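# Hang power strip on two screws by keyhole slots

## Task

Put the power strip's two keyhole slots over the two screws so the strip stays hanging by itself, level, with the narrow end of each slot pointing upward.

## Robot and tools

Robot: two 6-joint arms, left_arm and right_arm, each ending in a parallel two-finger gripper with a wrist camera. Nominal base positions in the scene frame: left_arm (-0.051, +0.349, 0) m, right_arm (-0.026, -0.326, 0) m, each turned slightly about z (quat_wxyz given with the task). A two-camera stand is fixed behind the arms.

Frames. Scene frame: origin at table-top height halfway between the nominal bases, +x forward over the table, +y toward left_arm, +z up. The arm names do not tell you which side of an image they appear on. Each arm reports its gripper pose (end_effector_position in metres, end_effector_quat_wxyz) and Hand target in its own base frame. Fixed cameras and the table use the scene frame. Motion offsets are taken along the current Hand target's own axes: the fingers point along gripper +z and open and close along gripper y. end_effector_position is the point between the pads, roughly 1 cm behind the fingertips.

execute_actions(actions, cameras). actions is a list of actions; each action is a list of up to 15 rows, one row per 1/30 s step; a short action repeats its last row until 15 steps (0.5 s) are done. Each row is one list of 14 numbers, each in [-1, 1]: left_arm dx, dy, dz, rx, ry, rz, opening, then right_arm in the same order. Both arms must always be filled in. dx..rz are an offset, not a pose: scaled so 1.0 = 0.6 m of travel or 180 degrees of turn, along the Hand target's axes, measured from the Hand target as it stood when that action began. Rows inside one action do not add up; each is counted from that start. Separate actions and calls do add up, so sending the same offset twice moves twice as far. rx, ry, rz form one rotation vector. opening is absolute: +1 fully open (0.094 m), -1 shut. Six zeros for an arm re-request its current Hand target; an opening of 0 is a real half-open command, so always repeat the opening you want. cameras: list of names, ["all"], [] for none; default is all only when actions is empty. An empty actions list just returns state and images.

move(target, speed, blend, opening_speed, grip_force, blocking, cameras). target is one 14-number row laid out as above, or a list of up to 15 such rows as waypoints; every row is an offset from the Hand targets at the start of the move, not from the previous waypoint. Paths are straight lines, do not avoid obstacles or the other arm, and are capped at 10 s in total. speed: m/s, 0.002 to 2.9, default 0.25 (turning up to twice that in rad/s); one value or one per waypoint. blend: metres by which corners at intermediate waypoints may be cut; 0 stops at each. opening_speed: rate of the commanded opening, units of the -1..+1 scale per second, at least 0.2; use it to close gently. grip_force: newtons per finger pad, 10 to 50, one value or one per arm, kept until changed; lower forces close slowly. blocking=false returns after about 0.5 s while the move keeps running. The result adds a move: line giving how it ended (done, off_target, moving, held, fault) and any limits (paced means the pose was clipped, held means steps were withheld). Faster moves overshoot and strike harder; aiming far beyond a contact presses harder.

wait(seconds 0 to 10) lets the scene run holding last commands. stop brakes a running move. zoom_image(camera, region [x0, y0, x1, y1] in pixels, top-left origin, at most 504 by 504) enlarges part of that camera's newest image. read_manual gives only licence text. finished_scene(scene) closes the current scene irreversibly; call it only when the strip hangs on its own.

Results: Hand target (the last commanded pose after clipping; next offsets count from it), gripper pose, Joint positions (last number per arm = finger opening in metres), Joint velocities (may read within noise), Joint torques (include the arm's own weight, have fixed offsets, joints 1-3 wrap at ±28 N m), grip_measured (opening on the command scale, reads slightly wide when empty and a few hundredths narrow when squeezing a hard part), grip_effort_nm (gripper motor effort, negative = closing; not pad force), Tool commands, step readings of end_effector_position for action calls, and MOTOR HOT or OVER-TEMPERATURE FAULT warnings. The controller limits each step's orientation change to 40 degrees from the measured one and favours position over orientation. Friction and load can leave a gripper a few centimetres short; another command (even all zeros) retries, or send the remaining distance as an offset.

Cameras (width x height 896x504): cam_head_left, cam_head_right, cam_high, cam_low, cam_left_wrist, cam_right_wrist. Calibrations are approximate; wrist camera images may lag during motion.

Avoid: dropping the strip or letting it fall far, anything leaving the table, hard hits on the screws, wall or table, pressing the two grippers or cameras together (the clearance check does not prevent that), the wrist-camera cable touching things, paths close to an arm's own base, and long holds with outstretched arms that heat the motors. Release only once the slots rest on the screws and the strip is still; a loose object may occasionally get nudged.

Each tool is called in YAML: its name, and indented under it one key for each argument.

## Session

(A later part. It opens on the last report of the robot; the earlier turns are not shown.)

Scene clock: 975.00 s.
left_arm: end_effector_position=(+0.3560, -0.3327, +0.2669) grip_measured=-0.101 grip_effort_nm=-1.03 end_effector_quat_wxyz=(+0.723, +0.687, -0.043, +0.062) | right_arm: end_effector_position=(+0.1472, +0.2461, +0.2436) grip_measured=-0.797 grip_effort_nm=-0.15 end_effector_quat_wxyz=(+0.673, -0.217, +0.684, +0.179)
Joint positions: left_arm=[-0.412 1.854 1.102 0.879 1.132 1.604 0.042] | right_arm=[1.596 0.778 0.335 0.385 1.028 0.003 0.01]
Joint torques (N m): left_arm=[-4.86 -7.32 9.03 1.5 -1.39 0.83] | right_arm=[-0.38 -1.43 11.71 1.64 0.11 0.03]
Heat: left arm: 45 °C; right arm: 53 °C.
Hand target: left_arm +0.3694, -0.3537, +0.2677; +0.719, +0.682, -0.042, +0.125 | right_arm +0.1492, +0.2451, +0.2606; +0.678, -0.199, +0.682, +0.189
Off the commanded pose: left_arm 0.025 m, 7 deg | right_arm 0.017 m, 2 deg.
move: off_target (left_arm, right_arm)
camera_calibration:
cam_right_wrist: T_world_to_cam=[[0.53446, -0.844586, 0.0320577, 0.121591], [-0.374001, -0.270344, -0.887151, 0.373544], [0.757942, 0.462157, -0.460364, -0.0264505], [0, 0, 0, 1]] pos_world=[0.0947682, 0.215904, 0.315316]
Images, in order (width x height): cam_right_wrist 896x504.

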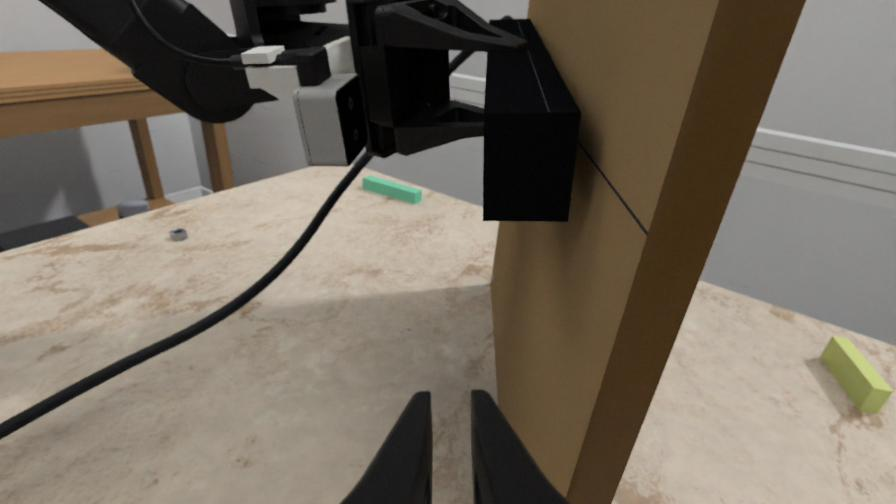

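move:
  target: [-0.03,0.002,-0.065,0,-0.015,-0.043,-0.35,0,0,0,0,0,0,-0.8]
  speed: 0.1
  cameras: ["cam_head_right","cam_right_wrist"]

zoom_image:
  camera: "cam_right_wrist"
  region: [420, 20, 640, 240]

zoom_image:
  camera: "cam_head_right"
  region: [340, 160, 480, 300]

Scene clock: 981.03 s.
left_arm: end_effector_position=(+0.3511, -0.3220, +0.2382) grip_measured=-0.101 grip_effort_nm=-1.03 end_effector_quat_wxyz=(+0.714, +0.700, +0.018, +0.030) | right_arm: end_effector_position=(+0.1472, +0.2461, +0.2436) grip_measured=-0.797 grip_effort_nm=-0.15 end_effector_quat_wxyz=(+0.673, -0.217, +0.684, +0.179)
Joint positions: left_arm=[-0.399 1.835 0.996 0.885 1.104 1.546 0.042] | right_arm=[1.596 0.778 0.335 0.385 1.028 0.003 0.01]
Joint torques (N m): left_arm=[0.65 -12.23 7.17 1.96 0.03 0.11] | right_arm=[-0.36 -1.5 11.56 1.62 0.1 -0.02]
Heat: left arm: 45 °C; right arm: 53 °C.
Hand target: left_arm +0.3475, -0.3171, +0.2620; +0.725, +0.686, -0.013, +0.060 | right_arm +0.1492, +0.2451, +0.2606; +0.678, -0.199, +0.682, +0.189
Off the commanded pose: left_arm 0.025 m, 5 deg | right_arm 0.017 m, 2 deg.
move: off_target (left_arm, right_arm)
camera_calibration:
cam_right_wrist: T_world_to_cam=[[0.53446, -0.844586, 0.0320577, 0.121591], [-0.374001, -0.270344, -0.887151, 0.373544], [0.757942, 0.462157, -0.460364, -0.0264505], [0, 0, 0, 1]] pos_world=[0.0947682, 0.215904, 0.315316]
Images, in order (width x height): cam_head_right 896x504, cam_right_wrist 896x504.

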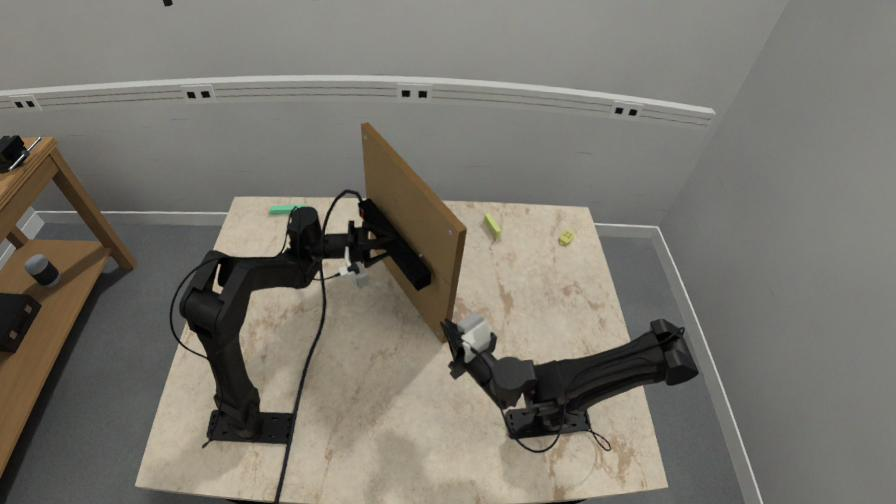

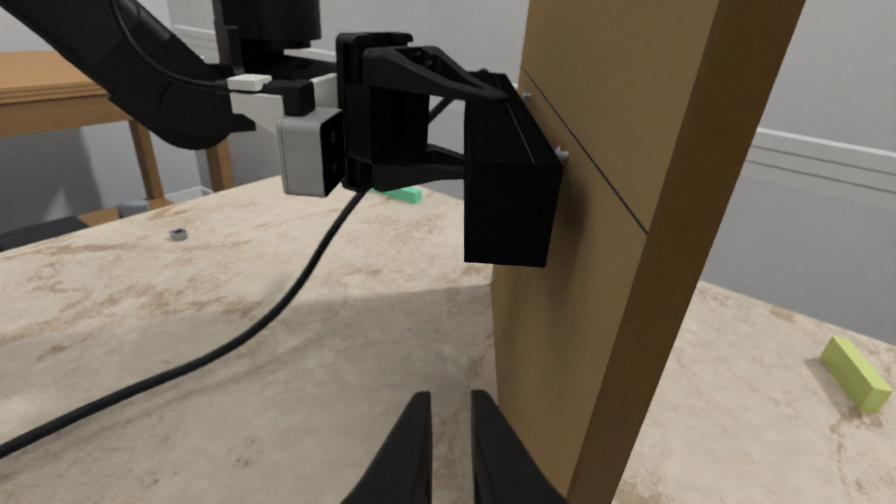

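Scaled by 2.291 from the camera's 896x504 image, which has a finer 1280x720 frame.

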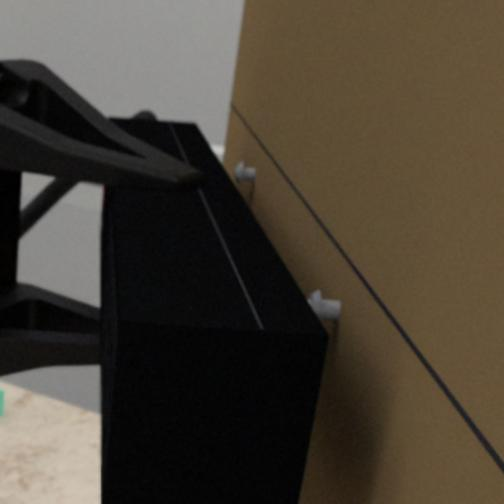

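Scaled by 3.600 from the camera's 896x504 image, which has a finer 1280x720 frame.

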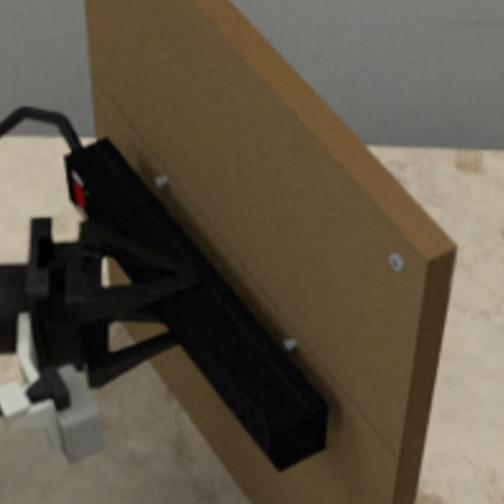

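move:
  target: [0.005,0.028,-0.002,0,0,0,-0.35,0,0,0,0,0,0,-0.8]
  speed: 0.1
  cameras: ["cam_head_right","cam_right_wrist"]

zoom_image:
  camera: "cam_right_wrist"
  region: [420, 20, 640, 240]

Scene clock: 991.77 s.
left_arm: end_effector_position=(+0.3485, -0.3181, +0.2453) grip_measured=-0.101 grip_effort_nm=-1.03 end_effector_quat_wxyz=(+0.711, +0.702, +0.026, +0.023) | right_arm: end_effector_position=(+0.1472, +0.2461, +0.2436) grip_measured=-0.797 grip_effort_nm=-0.15 end_effector_quat_wxyz=(+0.673, -0.217, +0.684, +0.179)
Joint positions: left_arm=[-0.393 1.798 0.996 0.829 1.108 1.542 0.042] | right_arm=[1.596 0.778 0.335 0.385 1.028 0.003 0.01]
Joint torques (N m): left_arm=[0.73 -11.9 10.07 1.88 0.07 0.11] | right_arm=[-0.27 -1.4 11.59 1.64 0.13 0]
Heat: left arm: 44 °C; right arm: 53 °C.
Hand target: left_arm +0.3486, -0.3150, +0.2789; +0.725, +0.686, -0.013, +0.060 | right_arm +0.1492, +0.2451, +0.2606; +0.678, -0.199, +0.682, +0.189
Off the commanded pose: left_arm 0.034 m, 7 deg | right_arm 0.017 m, 2 deg.
move: off_target (left_arm, right_arm)
camera_calibration:
cam_right_wrist: T_world_to_cam=[[0.53446, -0.844586, 0.0320577, 0.121591], [-0.374001, -0.270344, -0.887151, 0.373544], [0.757942, 0.462157, -0.460364, -0.0264505], [0, 0, 0, 1]] pos_world=[0.0947682, 0.215904, 0.315316]
Images, in order (width x height): cam_head_right 896x504, cam_right_wrist 896x504.

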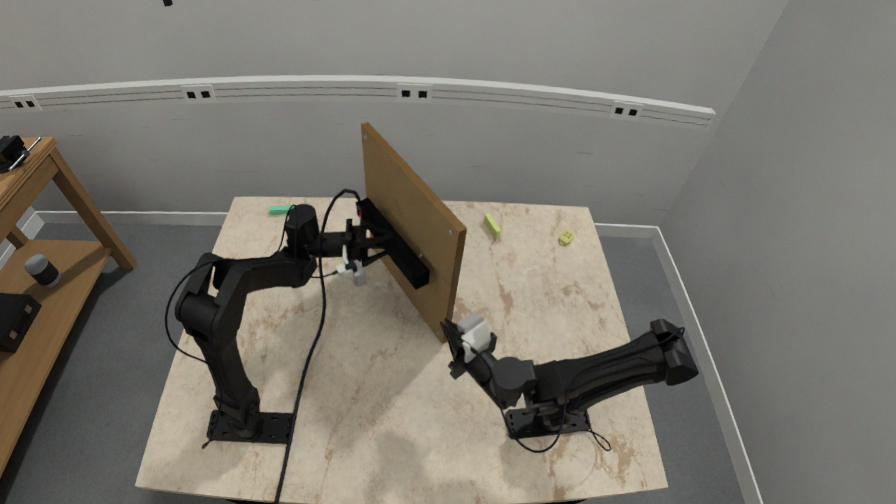

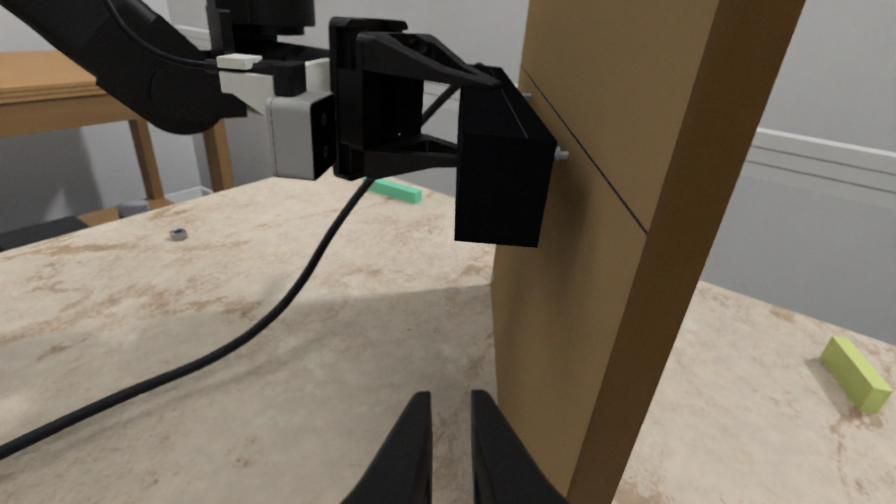

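Scaled by 2.291 from the camera's 896x504 image, which has a finer 1280x720 frame.

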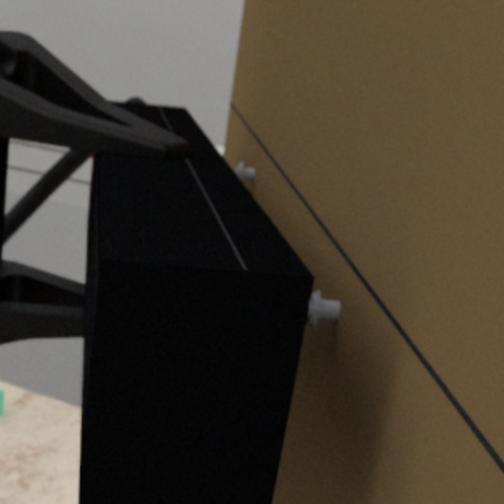

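move:
  target: [0.004,0.016,-0.002,0,0,0.008,-0.35,0,0,0,0,0,0,-0.8]
  speed: 0.1
  cameras: ["cam_right_wrist"]

zoom_image:
  camera: "cam_right_wrist"
  region: [420, 20, 640, 240]

Scene clock: 995.70 s.
left_arm: end_effector_position=(+0.3492, -0.3160, +0.2520) grip_measured=-0.101 grip_effort_nm=-1.03 end_effector_quat_wxyz=(+0.710, +0.704, +0.024, +0.025) | right_arm: end_effector_position=(+0.1472, +0.2461, +0.2436) grip_measured=-0.797 grip_effort_nm=-0.15 end_effector_quat_wxyz=(+0.673, -0.217, +0.684, +0.179)
Joint positions: left_arm=[-0.387 1.782 1.01 0.792 1.114 1.554 0.042] | right_arm=[1.596 0.778 0.335 0.385 1.028 0.003 0.01]
Joint torques (N m): left_arm=[0.72 -11.85 10.86 1.9 0.08 0.2] | right_arm=[-0.27 -1.33 11.59 1.62 0.12 0]
Heat: left arm: 44 °C; right arm: 53 °C.
Hand target: left_arm +0.3499, -0.3131, +0.2887; +0.724, +0.686, -0.021, +0.069 | right_arm +0.1492, +0.2451, +0.2606; +0.678, -0.199, +0.682, +0.189
Off the commanded pose: left_arm 0.037 m, 8 deg | right_arm 0.017 m, 2 deg.
move: off_target (left_arm, right_arm)
camera_calibration:
cam_right_wrist: T_world_to_cam=[[0.53446, -0.844586, 0.0320577, 0.121591], [-0.374001, -0.270344, -0.887151, 0.373544], [0.757942, 0.462157, -0.460364, -0.0264505], [0, 0, 0, 1]] pos_world=[0.0947682, 0.215904, 0.315316]
Images, in order (width x height): cam_right_wrist 896x504.

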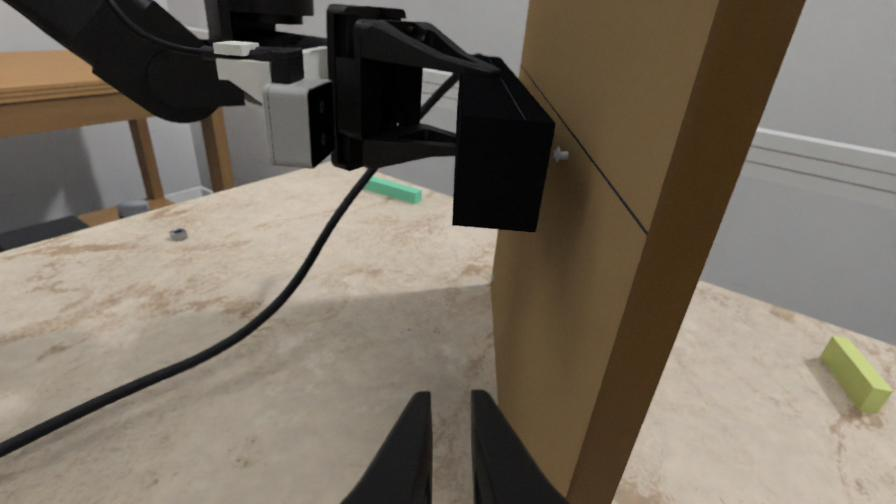

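Scaled by 2.291 from the camera's 896x504 image, which has a finer 1280x720 frame.

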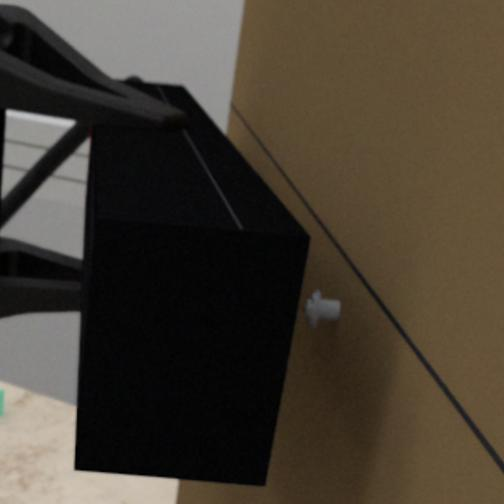

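move:
  target: [0.022,0.005,0.037,0,0,0,-0.35,0,0,0,0,0,0,-0.8]
  speed: 0.08
  cameras: ["cam_right_wrist"]

zoom_image:
  camera: "cam_right_wrist"
  region: [420, 20, 640, 240]

Scene clock: 999.87 s.
left_arm: end_effector_position=(+0.3603, -0.3308, +0.2747) grip_measured=-0.101 grip_effort_nm=-1.03 end_effector_quat_wxyz=(+0.714, +0.699, +0.012, +0.036) | right_arm: end_effector_position=(+0.1472, +0.2461, +0.2436) grip_measured=-0.797 grip_effort_nm=-0.15 end_effector_quat_wxyz=(+0.673, -0.217, +0.684, +0.179)
Joint positions: left_arm=[-0.412 1.805 1.121 0.733 1.091 1.561 0.042] | right_arm=[1.596 0.778 0.335 0.385 1.028 0.003 0.01]
Joint torques (N m): left_arm=[-0.4 -8.69 11.04 1.97 -0.05 0.23] | right_arm=[-0.4 -1.35 11.62 1.64 0.12 0.03]
Heat: left arm: 44 °C; right arm: 53 °C.
Hand target: left_arm +0.3640, -0.3341, +0.2946; +0.724, +0.686, -0.021, +0.069 | right_arm +0.1492, +0.2451, +0.2606; +0.678, -0.199, +0.682, +0.189
Off the commanded pose: left_arm 0.021 m, 6 deg | right_arm 0.017 m, 2 deg.
move: off_target (left_arm, right_arm)
camera_calibration:
cam_right_wrist: T_world_to_cam=[[0.53446, -0.844586, 0.0320577, 0.121591], [-0.374001, -0.270344, -0.887151, 0.373544], [0.757942, 0.462157, -0.460364, -0.0264505], [0, 0, 0, 1]] pos_world=[0.0947682, 0.215904, 0.315316]
Images, in order (width x height): cam_right_wrist 896x504.

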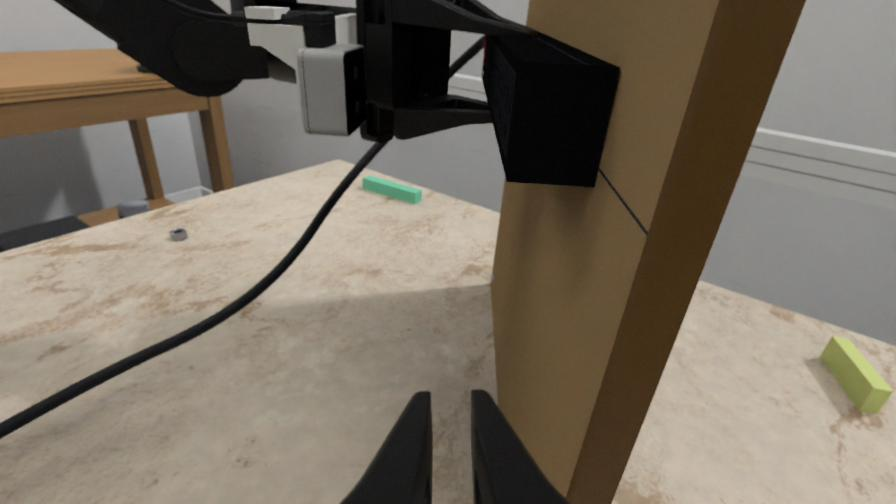

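Scaled by 2.291 from the camera's 896x504 image, which has a finer 1280x720 frame.

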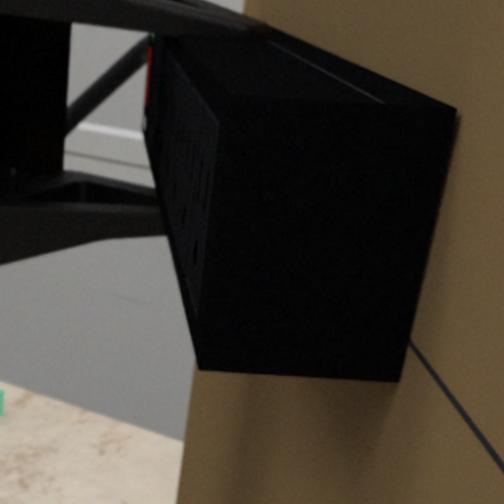

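move:
  target: [-0.007,-0.03,-0.012,0,-0.025,0,-0.35,0,0,0,0,0,0,-0.8]
  speed: 0.08
  cameras: ["cam_right_wrist"]

zoom_image:
  camera: "cam_right_wrist"
  region: [420, 20, 640, 240]

Scene clock: 1003.57 s.
left_arm: end_effector_position=(+0.3600, -0.3316, +0.2727) grip_measured=-0.101 grip_effort_nm=-1.03 end_effector_quat_wxyz=(+0.721, +0.692, -0.017, +0.031) | right_arm: end_effector_position=(+0.1472, +0.2461, +0.2436) grip_measured=-0.797 grip_effort_nm=-0.15 end_effector_quat_wxyz=(+0.673, -0.217, +0.684, +0.179)
Joint positions: left_arm=[-0.404 1.849 1.139 0.808 1.146 1.548 0.042] | right_arm=[1.596 0.778 0.335 0.385 1.028 0.003 0.01]
Joint torques (N m): left_arm=[1.46 -7.68 9.48 1.72 0.38 0.32] | right_arm=[-0.4 -1.47 11.74 1.64 0.12 0.02]
Heat: left arm: 44 °C; right arm: 53 °C.
Hand target: left_arm +0.3618, -0.3281, +0.2758; +0.723, +0.688, -0.050, +0.042 | right_arm +0.1492, +0.2451, +0.2606; +0.678, -0.199, +0.682, +0.189
Off the commanded pose: left_arm 0.005 m, 4 deg | right_arm 0.017 m, 2 deg.
move: off_target (left_arm, right_arm)
camera_calibration:
cam_right_wrist: T_world_to_cam=[[0.53446, -0.844586, 0.0320577, 0.121591], [-0.374001, -0.270344, -0.887151, 0.373544], [0.757942, 0.462157, -0.460364, -0.0264505], [0, 0, 0, 1]] pos_world=[0.0947682, 0.215904, 0.315316]
Images, in order (width x height): cam_right_wrist 896x504.

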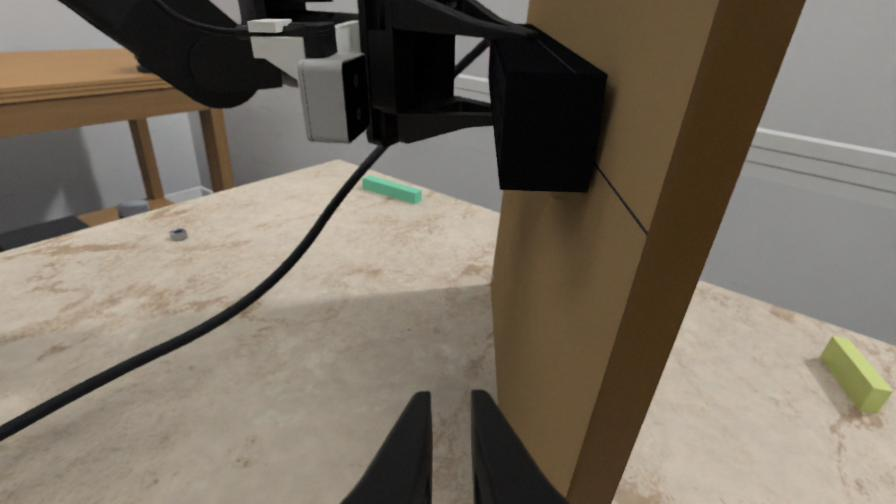

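Scaled by 2.291 from the camera's 896x504 image, which has a finer 1280x720 frame.

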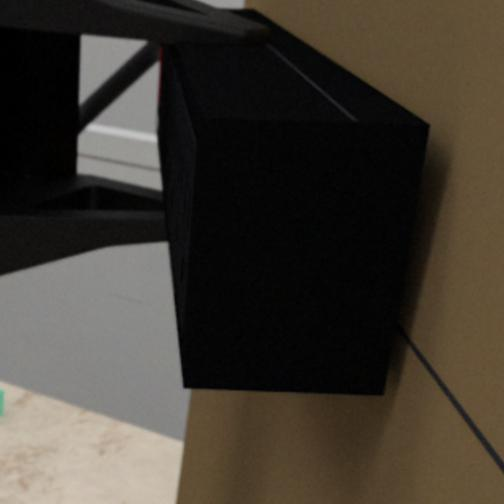

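move:
  target: [0.0,-0.02,0.004,0,0,-0.012,-0.35,0,0,0,0,0,0,-0.8]
  speed: 0.05

move:
  target: [0.003,-0.014,0.005,0,0,-0.004,-0.35,0,0,0,0,0,0,-0.8]
  speed: 0.05
  cameras: ["cam_right_wrist"]

zoom_image:
  camera: "cam_right_wrist"
  region: [420, 20, 640, 240]

Scene clock: 1009.50 s.
left_arm: end_effector_position=(+0.3598, -0.3316, +0.2719) grip_measured=-0.101 grip_effort_nm=-1.03 end_effector_quat_wxyz=(+0.726, +0.686, -0.025, +0.027) | right_arm: end_effector_position=(+0.1472, +0.2461, +0.2436) grip_measured=-0.797 grip_effort_nm=-0.15 end_effector_quat_wxyz=(+0.673, -0.217, +0.684, +0.179)
Joint positions: left_arm=[-0.401 1.871 1.139 0.875 1.165 1.514 0.042] | right_arm=[1.596 0.778 0.335 0.385 1.028 0.003 0.01]
Joint torques (N m): left_arm=[0.68 -7.06 8.36 1.47 0.13 0.26] | right_arm=[-0.35 -1.36 11.56 1.66 0.13 0.04]
Heat: left arm: 44 °C; right arm: 53 °C.
Hand target: left_arm +0.3633, -0.3311, +0.2640; +0.723, +0.689, -0.037, +0.028 | right_arm +0.1492, +0.2451, +0.2606; +0.678, -0.199, +0.682, +0.189
Off the commanded pose: left_arm 0.009 m, 1 deg | right_arm 0.017 m, 2 deg.
move: off_target (right_arm)

Scene clock: 1010.43 s.
left_arm: end_effector_position=(+0.3593, -0.3322, +0.2711) grip_measured=-0.101 grip_effort_nm=-1.03 end_effector_quat_wxyz=(+0.731, +0.682, -0.032, +0.026) | right_arm: end_effector_position=(+0.1472, +0.2461, +0.2436) grip_measured=-0.797 grip_effort_nm=-0.15 end_effector_quat_wxyz=(+0.673, -0.217, +0.684, +0.179)
Joint positions: left_arm=[-0.401 1.889 1.139 0.929 1.175 1.489 0.042] | right_arm=[1.596 0.778 0.335 0.385 1.028 0.003 0.01]
Joint torques (N m): left_arm=[0.17 -6.39 8.27 1.21 -0.05 0.33] | right_arm=[-0.46 -1.5 11.69 1.63 0.12 0.03]
Heat: left arm: 43 °C; right arm: 53 °C.
Hand target: left_arm +0.3658, -0.3345, +0.2560; +0.724, +0.689, -0.032, +0.024 | right_arm +0.1492, +0.2451, +0.2606; +0.678, -0.199, +0.682, +0.189
Off the commanded pose: left_arm 0.017 m, 1 deg | right_arm 0.017 m, 2 deg.
move: off_target (left_arm, right_arm)
camera_calibration:
cam_right_wrist: T_world_to_cam=[[0.53446, -0.844586, 0.0320577, 0.121591], [-0.374001, -0.270344, -0.887151, 0.373544], [0.757942, 0.462157, -0.460364, -0.0264505], [0, 0, 0, 1]] pos_world=[0.0947682, 0.215904, 0.315316]
Images, in order (width x height): cam_right_wrist 896x504.

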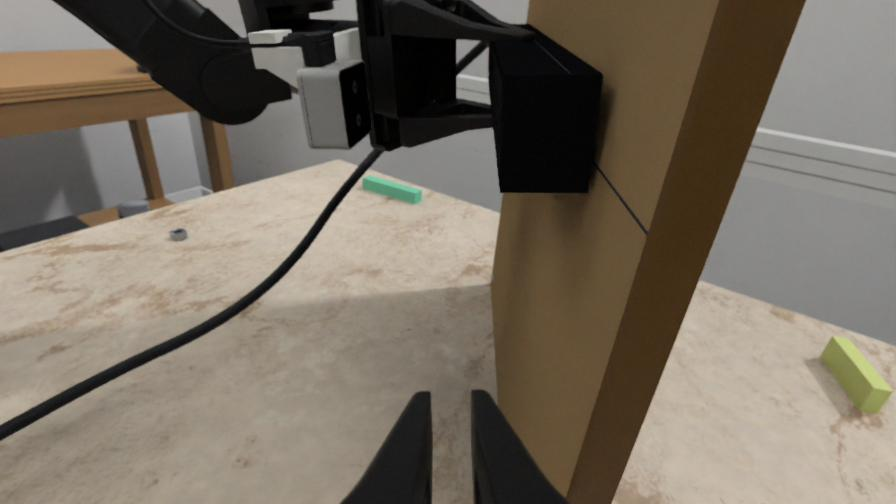

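Scaled by 2.291 from the camera's 896x504 image, which has a finer 1280x720 frame.

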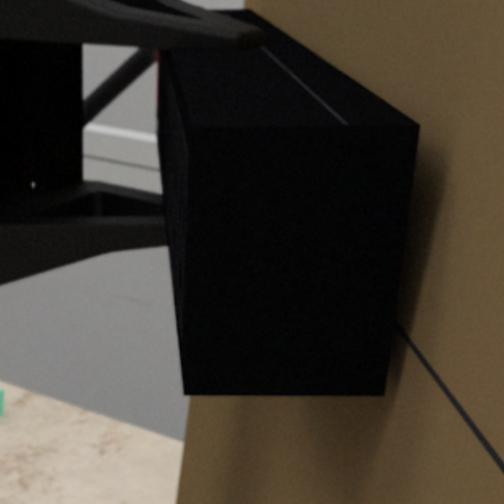

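move:
  target: [-0.02,0.006,-0.035,0,0,0.002,-0.35,0,0,0,0,0,0,-0.8]
  speed: 0.06
  cameras: ["cam_right_wrist"]

zoom_image:
  camera: "cam_right_wrist"
  region: [420, 20, 640, 240]

Scene clock: 1014.43 s.
left_arm: end_effector_position=(+0.3586, -0.3282, +0.2691) grip_measured=-0.101 grip_effort_nm=-1.03 end_effector_quat_wxyz=(+0.734, +0.678, -0.021, +0.033) | right_arm: end_effector_position=(+0.1472, +0.2461, +0.2436) grip_measured=-0.797 grip_effort_nm=-0.15 end_effector_quat_wxyz=(+0.673, -0.217, +0.684, +0.179)
Joint positions: left_arm=[-0.398 1.878 1.101 0.974 1.152 1.468 0.042] | right_arm=[1.596 0.778 0.335 0.385 1.028 0.003 0.01]
Joint torques (N m): left_arm=[3.41 -10.15 4.67 1.21 0.55 0.38] | right_arm=[-0.32 -1.4 11.79 1.67 0.11 0]
Heat: left arm: 43 °C; right arm: 53 °C.
Hand target: left_arm +0.3539, -0.3132, +0.2575; +0.723, +0.689, -0.034, +0.026 | right_arm +0.1492, +0.2451, +0.2606; +0.678, -0.199, +0.682, +0.189
Off the commanded pose: left_arm 0.019 m, 2 deg | right_arm 0.017 m, 2 deg.
move: off_target (left_arm, right_arm)
camera_calibration:
cam_right_wrist: T_world_to_cam=[[0.53446, -0.844586, 0.0320577, 0.121591], [-0.374001, -0.270344, -0.887151, 0.373544], [0.757942, 0.462157, -0.460364, -0.0264505], [0, 0, 0, 1]] pos_world=[0.0947682, 0.215904, 0.315316]
Images, in order (width x height): cam_right_wrist 896x504.

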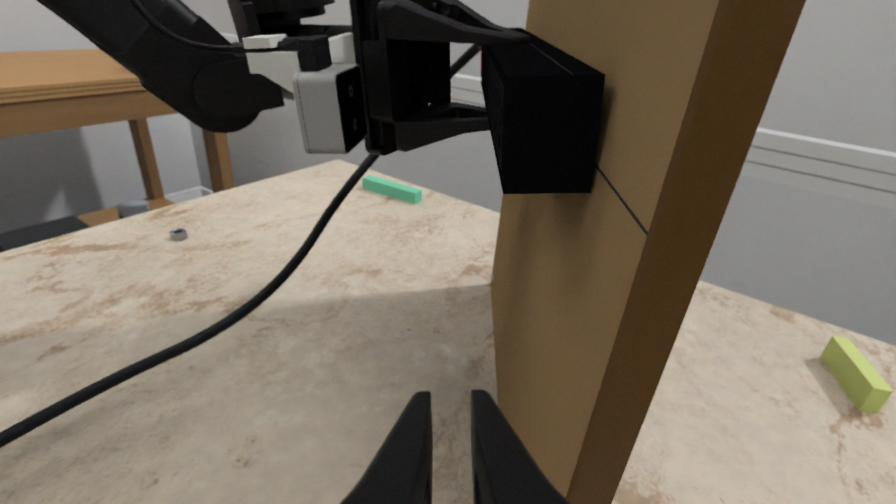

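Scaled by 2.291 from the camera's 896x504 image, which has a finer 1280x720 frame.

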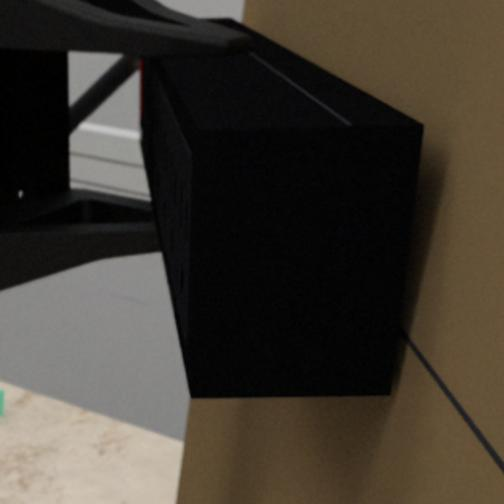

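move:
  target: [-0.01,0.006,-0.018,0,0,0.004,-0.35,0,0,0,0,0,0,-0.8]
  speed: 0.06
  cameras: ["cam_right_wrist"]

zoom_image:
  camera: "cam_right_wrist"
  region: [420, 20, 640, 240]

Scene clock: 1017.80 s.
left_arm: end_effector_position=(+0.3558, -0.3252, +0.2689) grip_measured=-0.101 grip_effort_nm=-1.03 end_effector_quat_wxyz=(+0.735, +0.677, -0.015, +0.039) | right_arm: end_effector_position=(+0.1472, +0.2461, +0.2436) grip_measured=-0.797 grip_effort_nm=-0.15 end_effector_quat_wxyz=(+0.673, -0.217, +0.684, +0.179)
Joint positions: left_arm=[-0.396 1.859 1.07 0.987 1.136 1.467 0.042] | right_arm=[1.596 0.778 0.335 0.385 1.028 0.003 0.01]
Joint torques (N m): left_arm=[5.2 -11.14 4.14 1.26 0.89 0.37] | right_arm=[-0.32 -1.51 11.64 1.63 0.14 0]
Heat: left arm: 42 °C; right arm: 53 °C.
Hand target: left_arm +0.3477, -0.3022, +0.2601; +0.723, +0.689, -0.039, +0.031 | right_arm +0.1492, +0.2451, +0.2606; +0.678, -0.199, +0.682, +0.189
Off the commanded pose: left_arm 0.026 m, 3 deg | right_arm 0.017 m, 2 deg.
move: off_target (left_arm, right_arm)
camera_calibration:
cam_right_wrist: T_world_to_cam=[[0.53446, -0.844586, 0.0320577, 0.121591], [-0.374001, -0.270344, -0.887151, 0.373544], [0.757942, 0.462157, -0.460364, -0.0264505], [0, 0, 0, 1]] pos_world=[0.0947682, 0.215904, 0.315316]
Images, in order (width x height): cam_right_wrist 896x504.

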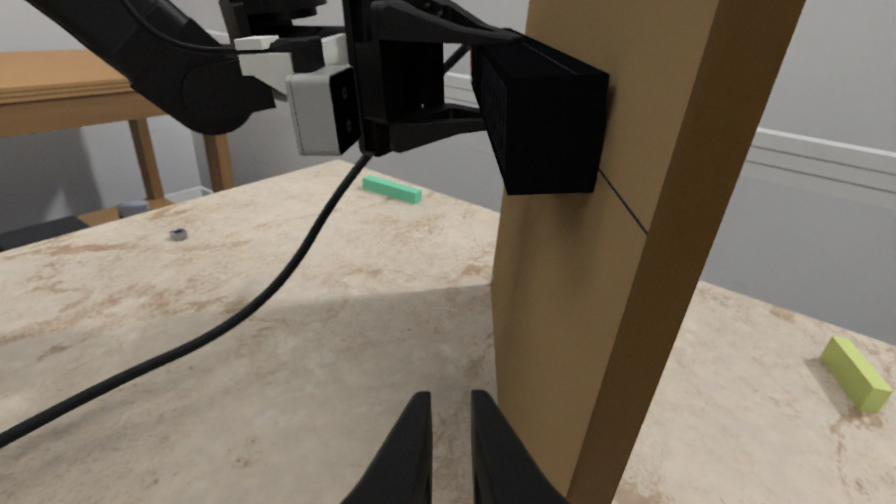

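Scaled by 2.291 from the camera's 896x504 image, which has a finer 1280x720 frame.

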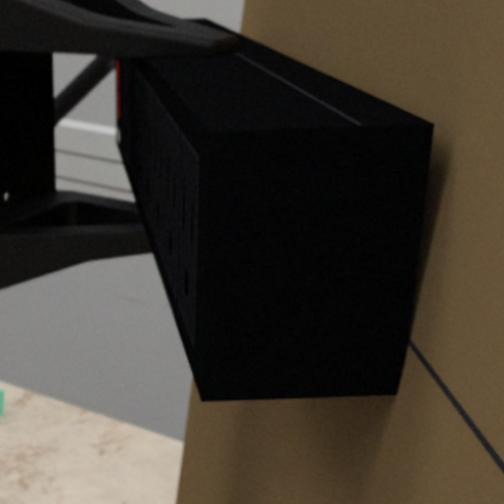

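move:
  target: [-0.005,0.03,-0.01,0,-0.02,0.0,-0.35,0,0,0,0,0,0,-0.8]
  speed: 0.06

move:
  target: [-0.005,-0.02,-0.01,0,-0.015,0.01,-0.35,0,0,0,0,0,0,-0.8]
  speed: 0.06
  cameras: ["cam_right_wrist"]

zoom_image:
  camera: "cam_right_wrist"
  region: [420, 20, 640, 240]

Scene clock: 1023.87 s.
left_arm: end_effector_position=(+0.3554, -0.3250, +0.2693) grip_measured=-0.101 grip_effort_nm=-1.03 end_effector_quat_wxyz=(+0.732, +0.681, -0.017, +0.029) | right_arm: end_effector_position=(+0.1472, +0.2461, +0.2436) grip_measured=-0.797 grip_effort_nm=-0.15 end_effector_quat_wxyz=(+0.673, -0.217, +0.684, +0.179)
Joint positions: left_arm=[-0.393 1.859 1.085 0.955 1.157 1.47 0.042] | right_arm=[1.596 0.778 0.335 0.385 1.028 0.003 0.01]
Joint torques (N m): left_arm=[6.89 -12.62 6.97 1.2 1.46 0.12] | right_arm=[-0.35 -1.46 11.7 1.63 0.16 0.03]
Heat: left arm: 42 °C; right arm: 53 °C.
Hand target: left_arm +0.3431, -0.2953, +0.2774; +0.722, +0.689, -0.061, +0.009 | right_arm +0.1492, +0.2451, +0.2606; +0.678, -0.199, +0.682, +0.189
Off the commanded pose: left_arm 0.033 m, 6 deg | right_arm 0.017 m, 2 deg.
move: off_target (left_arm, right_arm)

Scene clock: 1025.20 s.
left_arm: end_effector_position=(+0.3441, -0.2887, +0.2599) grip_measured=-0.101 grip_effort_nm=-1.03 end_effector_quat_wxyz=(+0.718, +0.693, -0.068, -0.013) | right_arm: end_effector_position=(+0.1472, +0.2461, +0.2436) grip_measured=-0.797 grip_effort_nm=-0.15 end_effector_quat_wxyz=(+0.673, -0.217, +0.684, +0.179)
Joint positions: left_arm=[-0.295 1.858 1.081 0.945 1.389 1.487 0.042] | right_arm=[1.596 0.778 0.335 0.385 1.028 0.003 0.01]
Joint torques (N m): left_arm=[-0.47 -9.36 7.13 1.53 -0.09 0.21] | right_arm=[-0.49 -1.43 11.52 1.64 0.12 0]
Heat: left arm: 42 °C; right arm: 53 °C.
Hand target: left_arm +0.3416, -0.2898, +0.2650; +0.720, +0.688, -0.089, +0.004 | right_arm +0.1492, +0.2451, +0.2606; +0.678, -0.199, +0.682, +0.189
Off the commanded pose: left_arm 0.006 m, 3 deg | right_arm 0.017 m, 2 deg.
move: off_target (left_arm, right_arm)
camera_calibration:
cam_right_wrist: T_world_to_cam=[[0.53446, -0.844586, 0.0320577, 0.121591], [-0.374001, -0.270344, -0.887151, 0.373544], [0.757942, 0.462157, -0.460364, -0.0264505], [0, 0, 0, 1]] pos_world=[0.0947682, 0.215904, 0.315316]
Images, in order (width x height): cam_right_wrist 896x504.

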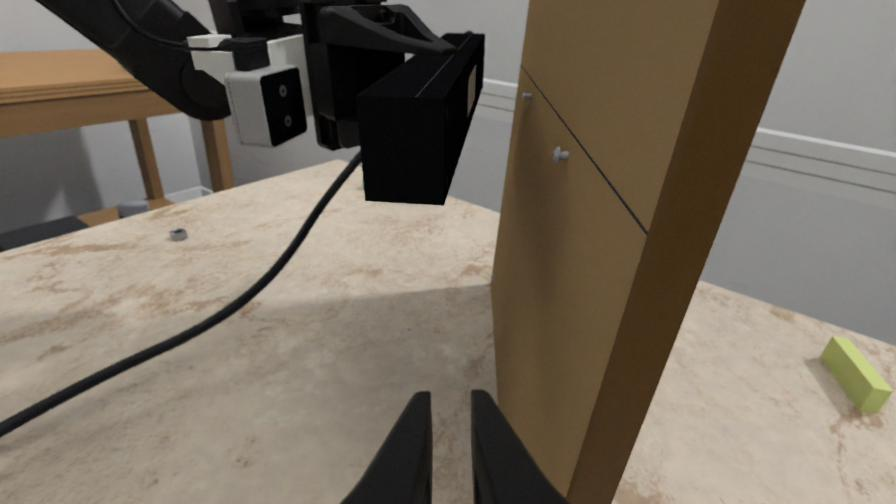

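Scaled by 2.291 from the camera's 896x504 image, which has a finer 1280x720 frame.

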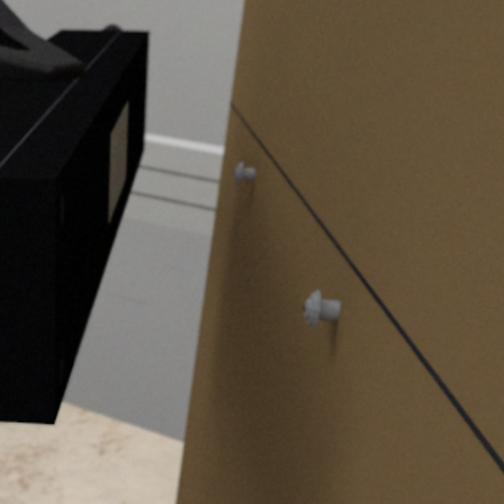

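move:
  target: [0.0167,0.022,0.035,0,0.048,0.004,-0.35,0,0,0,0,0,0,-0.8]
  speed: 0.1
  cameras: ["cam_right_wrist","cam_head_right"]

zoom_image:
  camera: "cam_right_wrist"
  region: [420, 20, 640, 240]

zoom_image:
  camera: "cam_head_right"
  region: [340, 160, 480, 300]

Scene clock: 1031.67 s.
left_arm: end_effector_position=(+0.3535, -0.3113, +0.2603) grip_measured=-0.101 grip_effort_nm=-1.03 end_effector_quat_wxyz=(+0.717, +0.696, -0.010, +0.031) | right_arm: end_effector_position=(+0.1472, +0.2461, +0.2436) grip_measured=-0.797 grip_effort_nm=-0.15 end_effector_quat_wxyz=(+0.673, -0.217, +0.684, +0.179)
Joint positions: left_arm=[-0.363 1.813 1.051 0.844 1.178 1.553 0.042] | right_arm=[1.596 0.778 0.335 0.385 1.028 0.003 0.01]
Joint torques (N m): left_arm=[-0.59 -12.04 7.16 1.79 -0.12 0.19] | right_arm=[-0.35 -1.5 11.79 1.62 0.1 0.02]
Heat: left arm: 42 °C; right arm: 53 °C.
Hand target: left_arm +0.3472, -0.3111, +0.2801; +0.724, +0.686, -0.039, +0.060 | right_arm +0.1492, +0.2451, +0.2606; +0.678, -0.199, +0.682, +0.189
Off the commanded pose: left_arm 0.021 m, 5 deg | right_arm 0.017 m, 2 deg.
move: off_target (left_arm, right_arm)
camera_calibration:
cam_right_wrist: T_world_to_cam=[[0.53446, -0.844586, 0.0320577, 0.121591], [-0.374001, -0.270344, -0.887151, 0.373544], [0.757942, 0.462157, -0.460364, -0.0264505], [0, 0, 0, 1]] pos_world=[0.0947682, 0.215904, 0.315316]
Images, in order (width x height): cam_head_right 896x504, cam_right_wrist 896x504.

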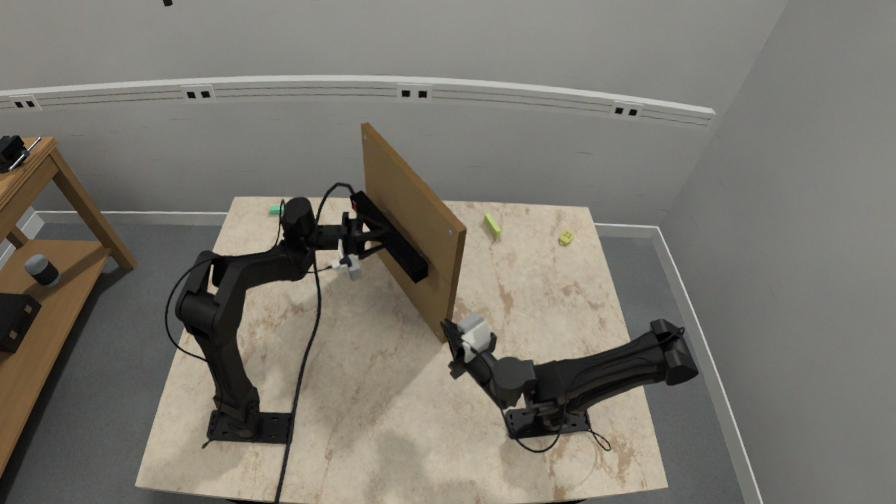

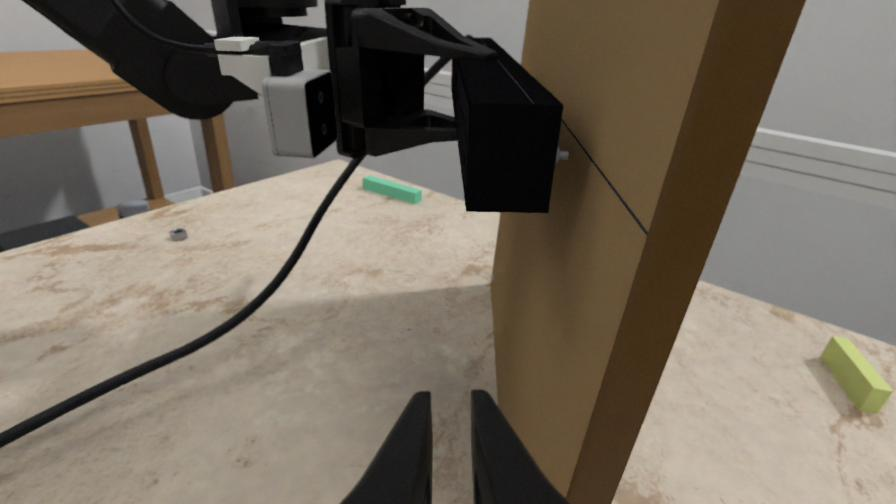

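Scaled by 2.291 from the camera's 896x504 image, which has a finer 1280x720 frame.

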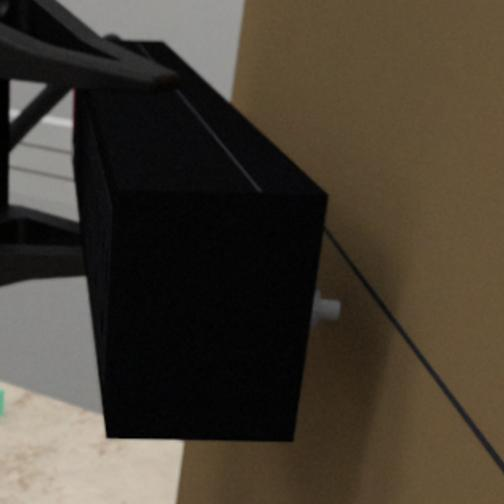

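Scaled by 3.600 from the camera's 896x504 image, which has a finer 1280x720 frame.

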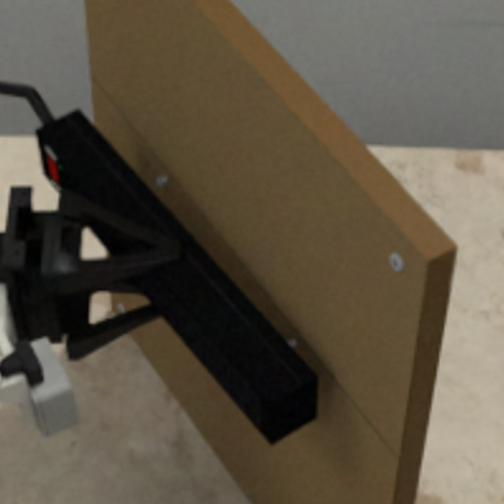

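move:
  target: [-0.004,-0.008,0.011,0,-0.024,-0.01,-0.35,0,0,0,0,0,0,-0.8]
  speed: 0.1
  cameras: ["cam_right_wrist"]

zoom_image:
  camera: "cam_right_wrist"
  region: [420, 20, 640, 240]

Scene clock: 1036.43 s.
left_arm: end_effector_position=(+0.3437, -0.3138, +0.2597) grip_measured=-0.101 grip_effort_nm=-1.03 end_effector_quat_wxyz=(+0.716, +0.697, -0.025, +0.003) | right_arm: end_effector_position=(+0.1472, +0.2461, +0.2436) grip_measured=-0.797 grip_effort_nm=-0.15 end_effector_quat_wxyz=(+0.673, -0.217, +0.684, +0.179)
Joint positions: left_arm=[-0.368 1.819 1.061 0.837 1.234 1.537 0.042] | right_arm=[1.596 0.778 0.335 0.385 1.028 0.003 0.01]
Joint torques (N m): left_arm=[-0.61 -8.27 10.84 1.74 0 0.11] | right_arm=[-0.44 -1.47 11.64 1.61 0.1 0.03]
Heat: left arm: 42 °C; right arm: 53 °C.
Hand target: left_arm +0.3458, -0.3179, +0.2754; +0.723, +0.688, -0.056, +0.023 | right_arm +0.1492, +0.2451, +0.2606; +0.678, -0.199, +0.682, +0.189
Off the commanded pose: left_arm 0.016 m, 4 deg | right_arm 0.017 m, 2 deg.
move: off_target (left_arm, right_arm)
camera_calibration:
cam_right_wrist: T_world_to_cam=[[0.53446, -0.844586, 0.0320577, 0.121591], [-0.374001, -0.270344, -0.887151, 0.373544], [0.757942, 0.462157, -0.460364, -0.0264505], [0, 0, 0, 1]] pos_world=[0.0947682, 0.215904, 0.315316]
Images, in order (width x height): cam_right_wrist 896x504.

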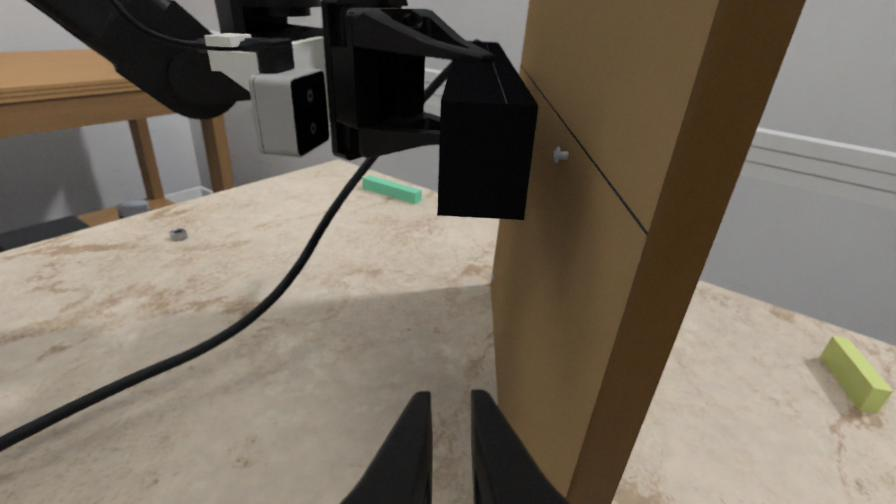

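Scaled by 2.291 from the camera's 896x504 image, which has a finer 1280x720 frame.

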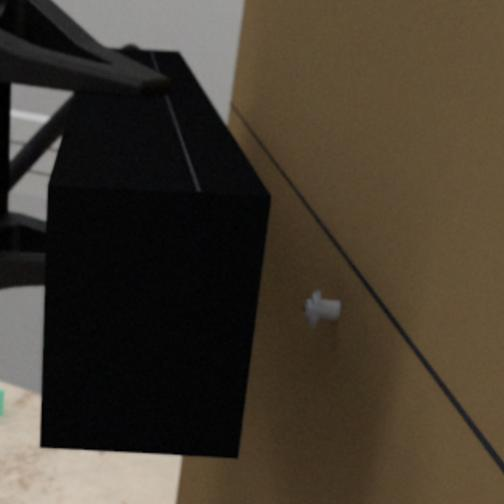

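move:
  target: [0.038,-0.005,0.037,0,0,-0.006,-0.35,0,0,0,0,0,0,-0.8]
  speed: 0.06
  cameras: ["cam_right_wrist","cam_head_right"]

zoom_image:
  camera: "cam_right_wrist"
  region: [420, 20, 640, 240]

zoom_image:
  camera: "cam_head_right"
  region: [340, 160, 480, 300]

Scene clock: 1043.23 s.
left_arm: end_effector_position=(+0.3561, -0.3306, +0.2605) grip_measured=-0.101 grip_effort_nm=-1.03 end_effector_quat_wxyz=(+0.715, +0.698, -0.034, -0.018) | right_arm: end_effector_position=(+0.1472, +0.2461, +0.2436) grip_measured=-0.797 grip_effort_nm=-0.15 end_effector_quat_wxyz=(+0.673, -0.217, +0.684, +0.179)
Joint positions: left_arm=[-0.39 1.9 1.176 0.798 1.252 1.524 0.042] | right_arm=[1.596 0.778 0.335 0.385 1.028 0.003 0.01]
Joint torques (N m): left_arm=[-1.62 -7.99 12.37 1.68 -0.48 0.12] | right_arm=[-0.54 -1.42 11.74 1.64 0.13 -0.01]
Heat: left arm: 43 °C; right arm: 53 °C.
Hand target: left_arm +0.3676, -0.3413, +0.2760; +0.723, +0.688, -0.049, +0.016 | right_arm +0.1492, +0.2451, +0.2606; +0.678, -0.199, +0.682, +0.189
Off the commanded pose: left_arm 0.022 m, 5 deg | right_arm 0.017 m, 2 deg.
move: off_target (left_arm, right_arm)
camera_calibration:
cam_right_wrist: T_world_to_cam=[[0.53446, -0.844586, 0.0320577, 0.121591], [-0.374001, -0.270344, -0.887151, 0.373544], [0.757942, 0.462157, -0.460364, -0.0264505], [0, 0, 0, 1]] pos_world=[0.0947682, 0.215904, 0.315316]
Images, in order (width x height): cam_head_right 896x504, cam_right_wrist 896x504.

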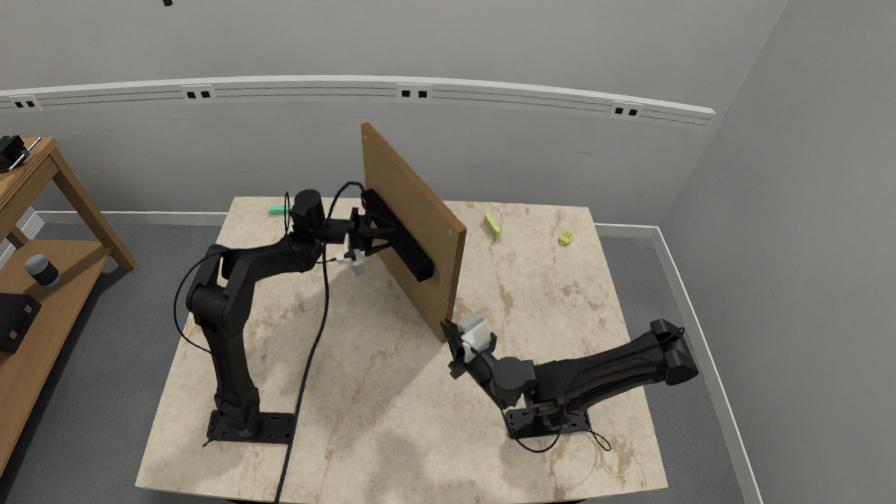

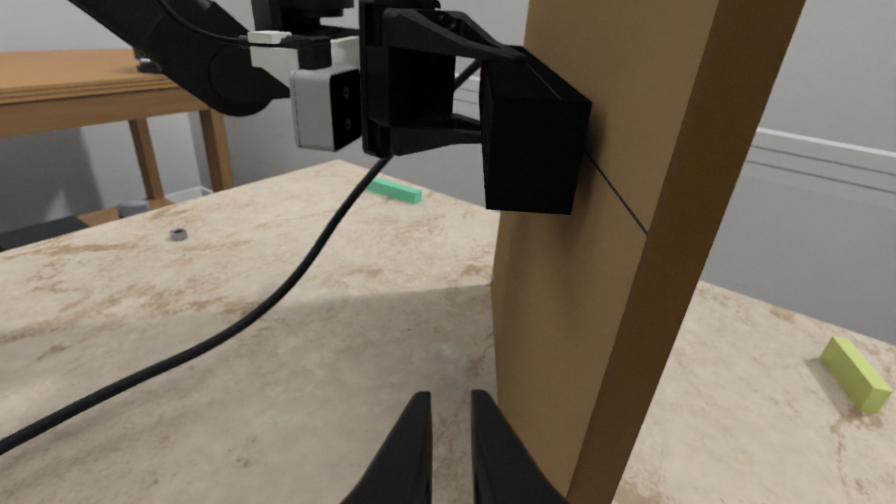

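Scaled by 2.291 from the camera's 896x504 image, which has a finer 1280x720 frame.

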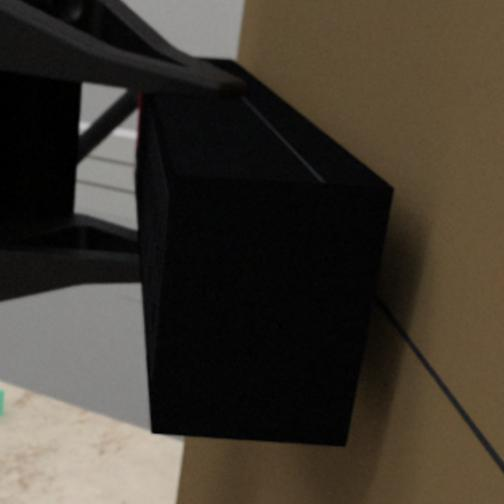

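Scaled by 3.600 from the camera's 896x504 image, which has a finer 1280x720 frame.

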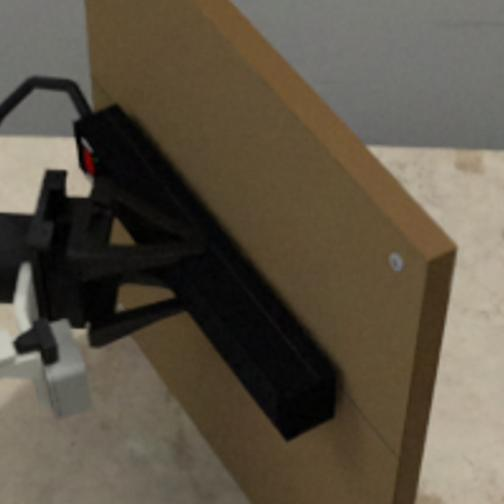

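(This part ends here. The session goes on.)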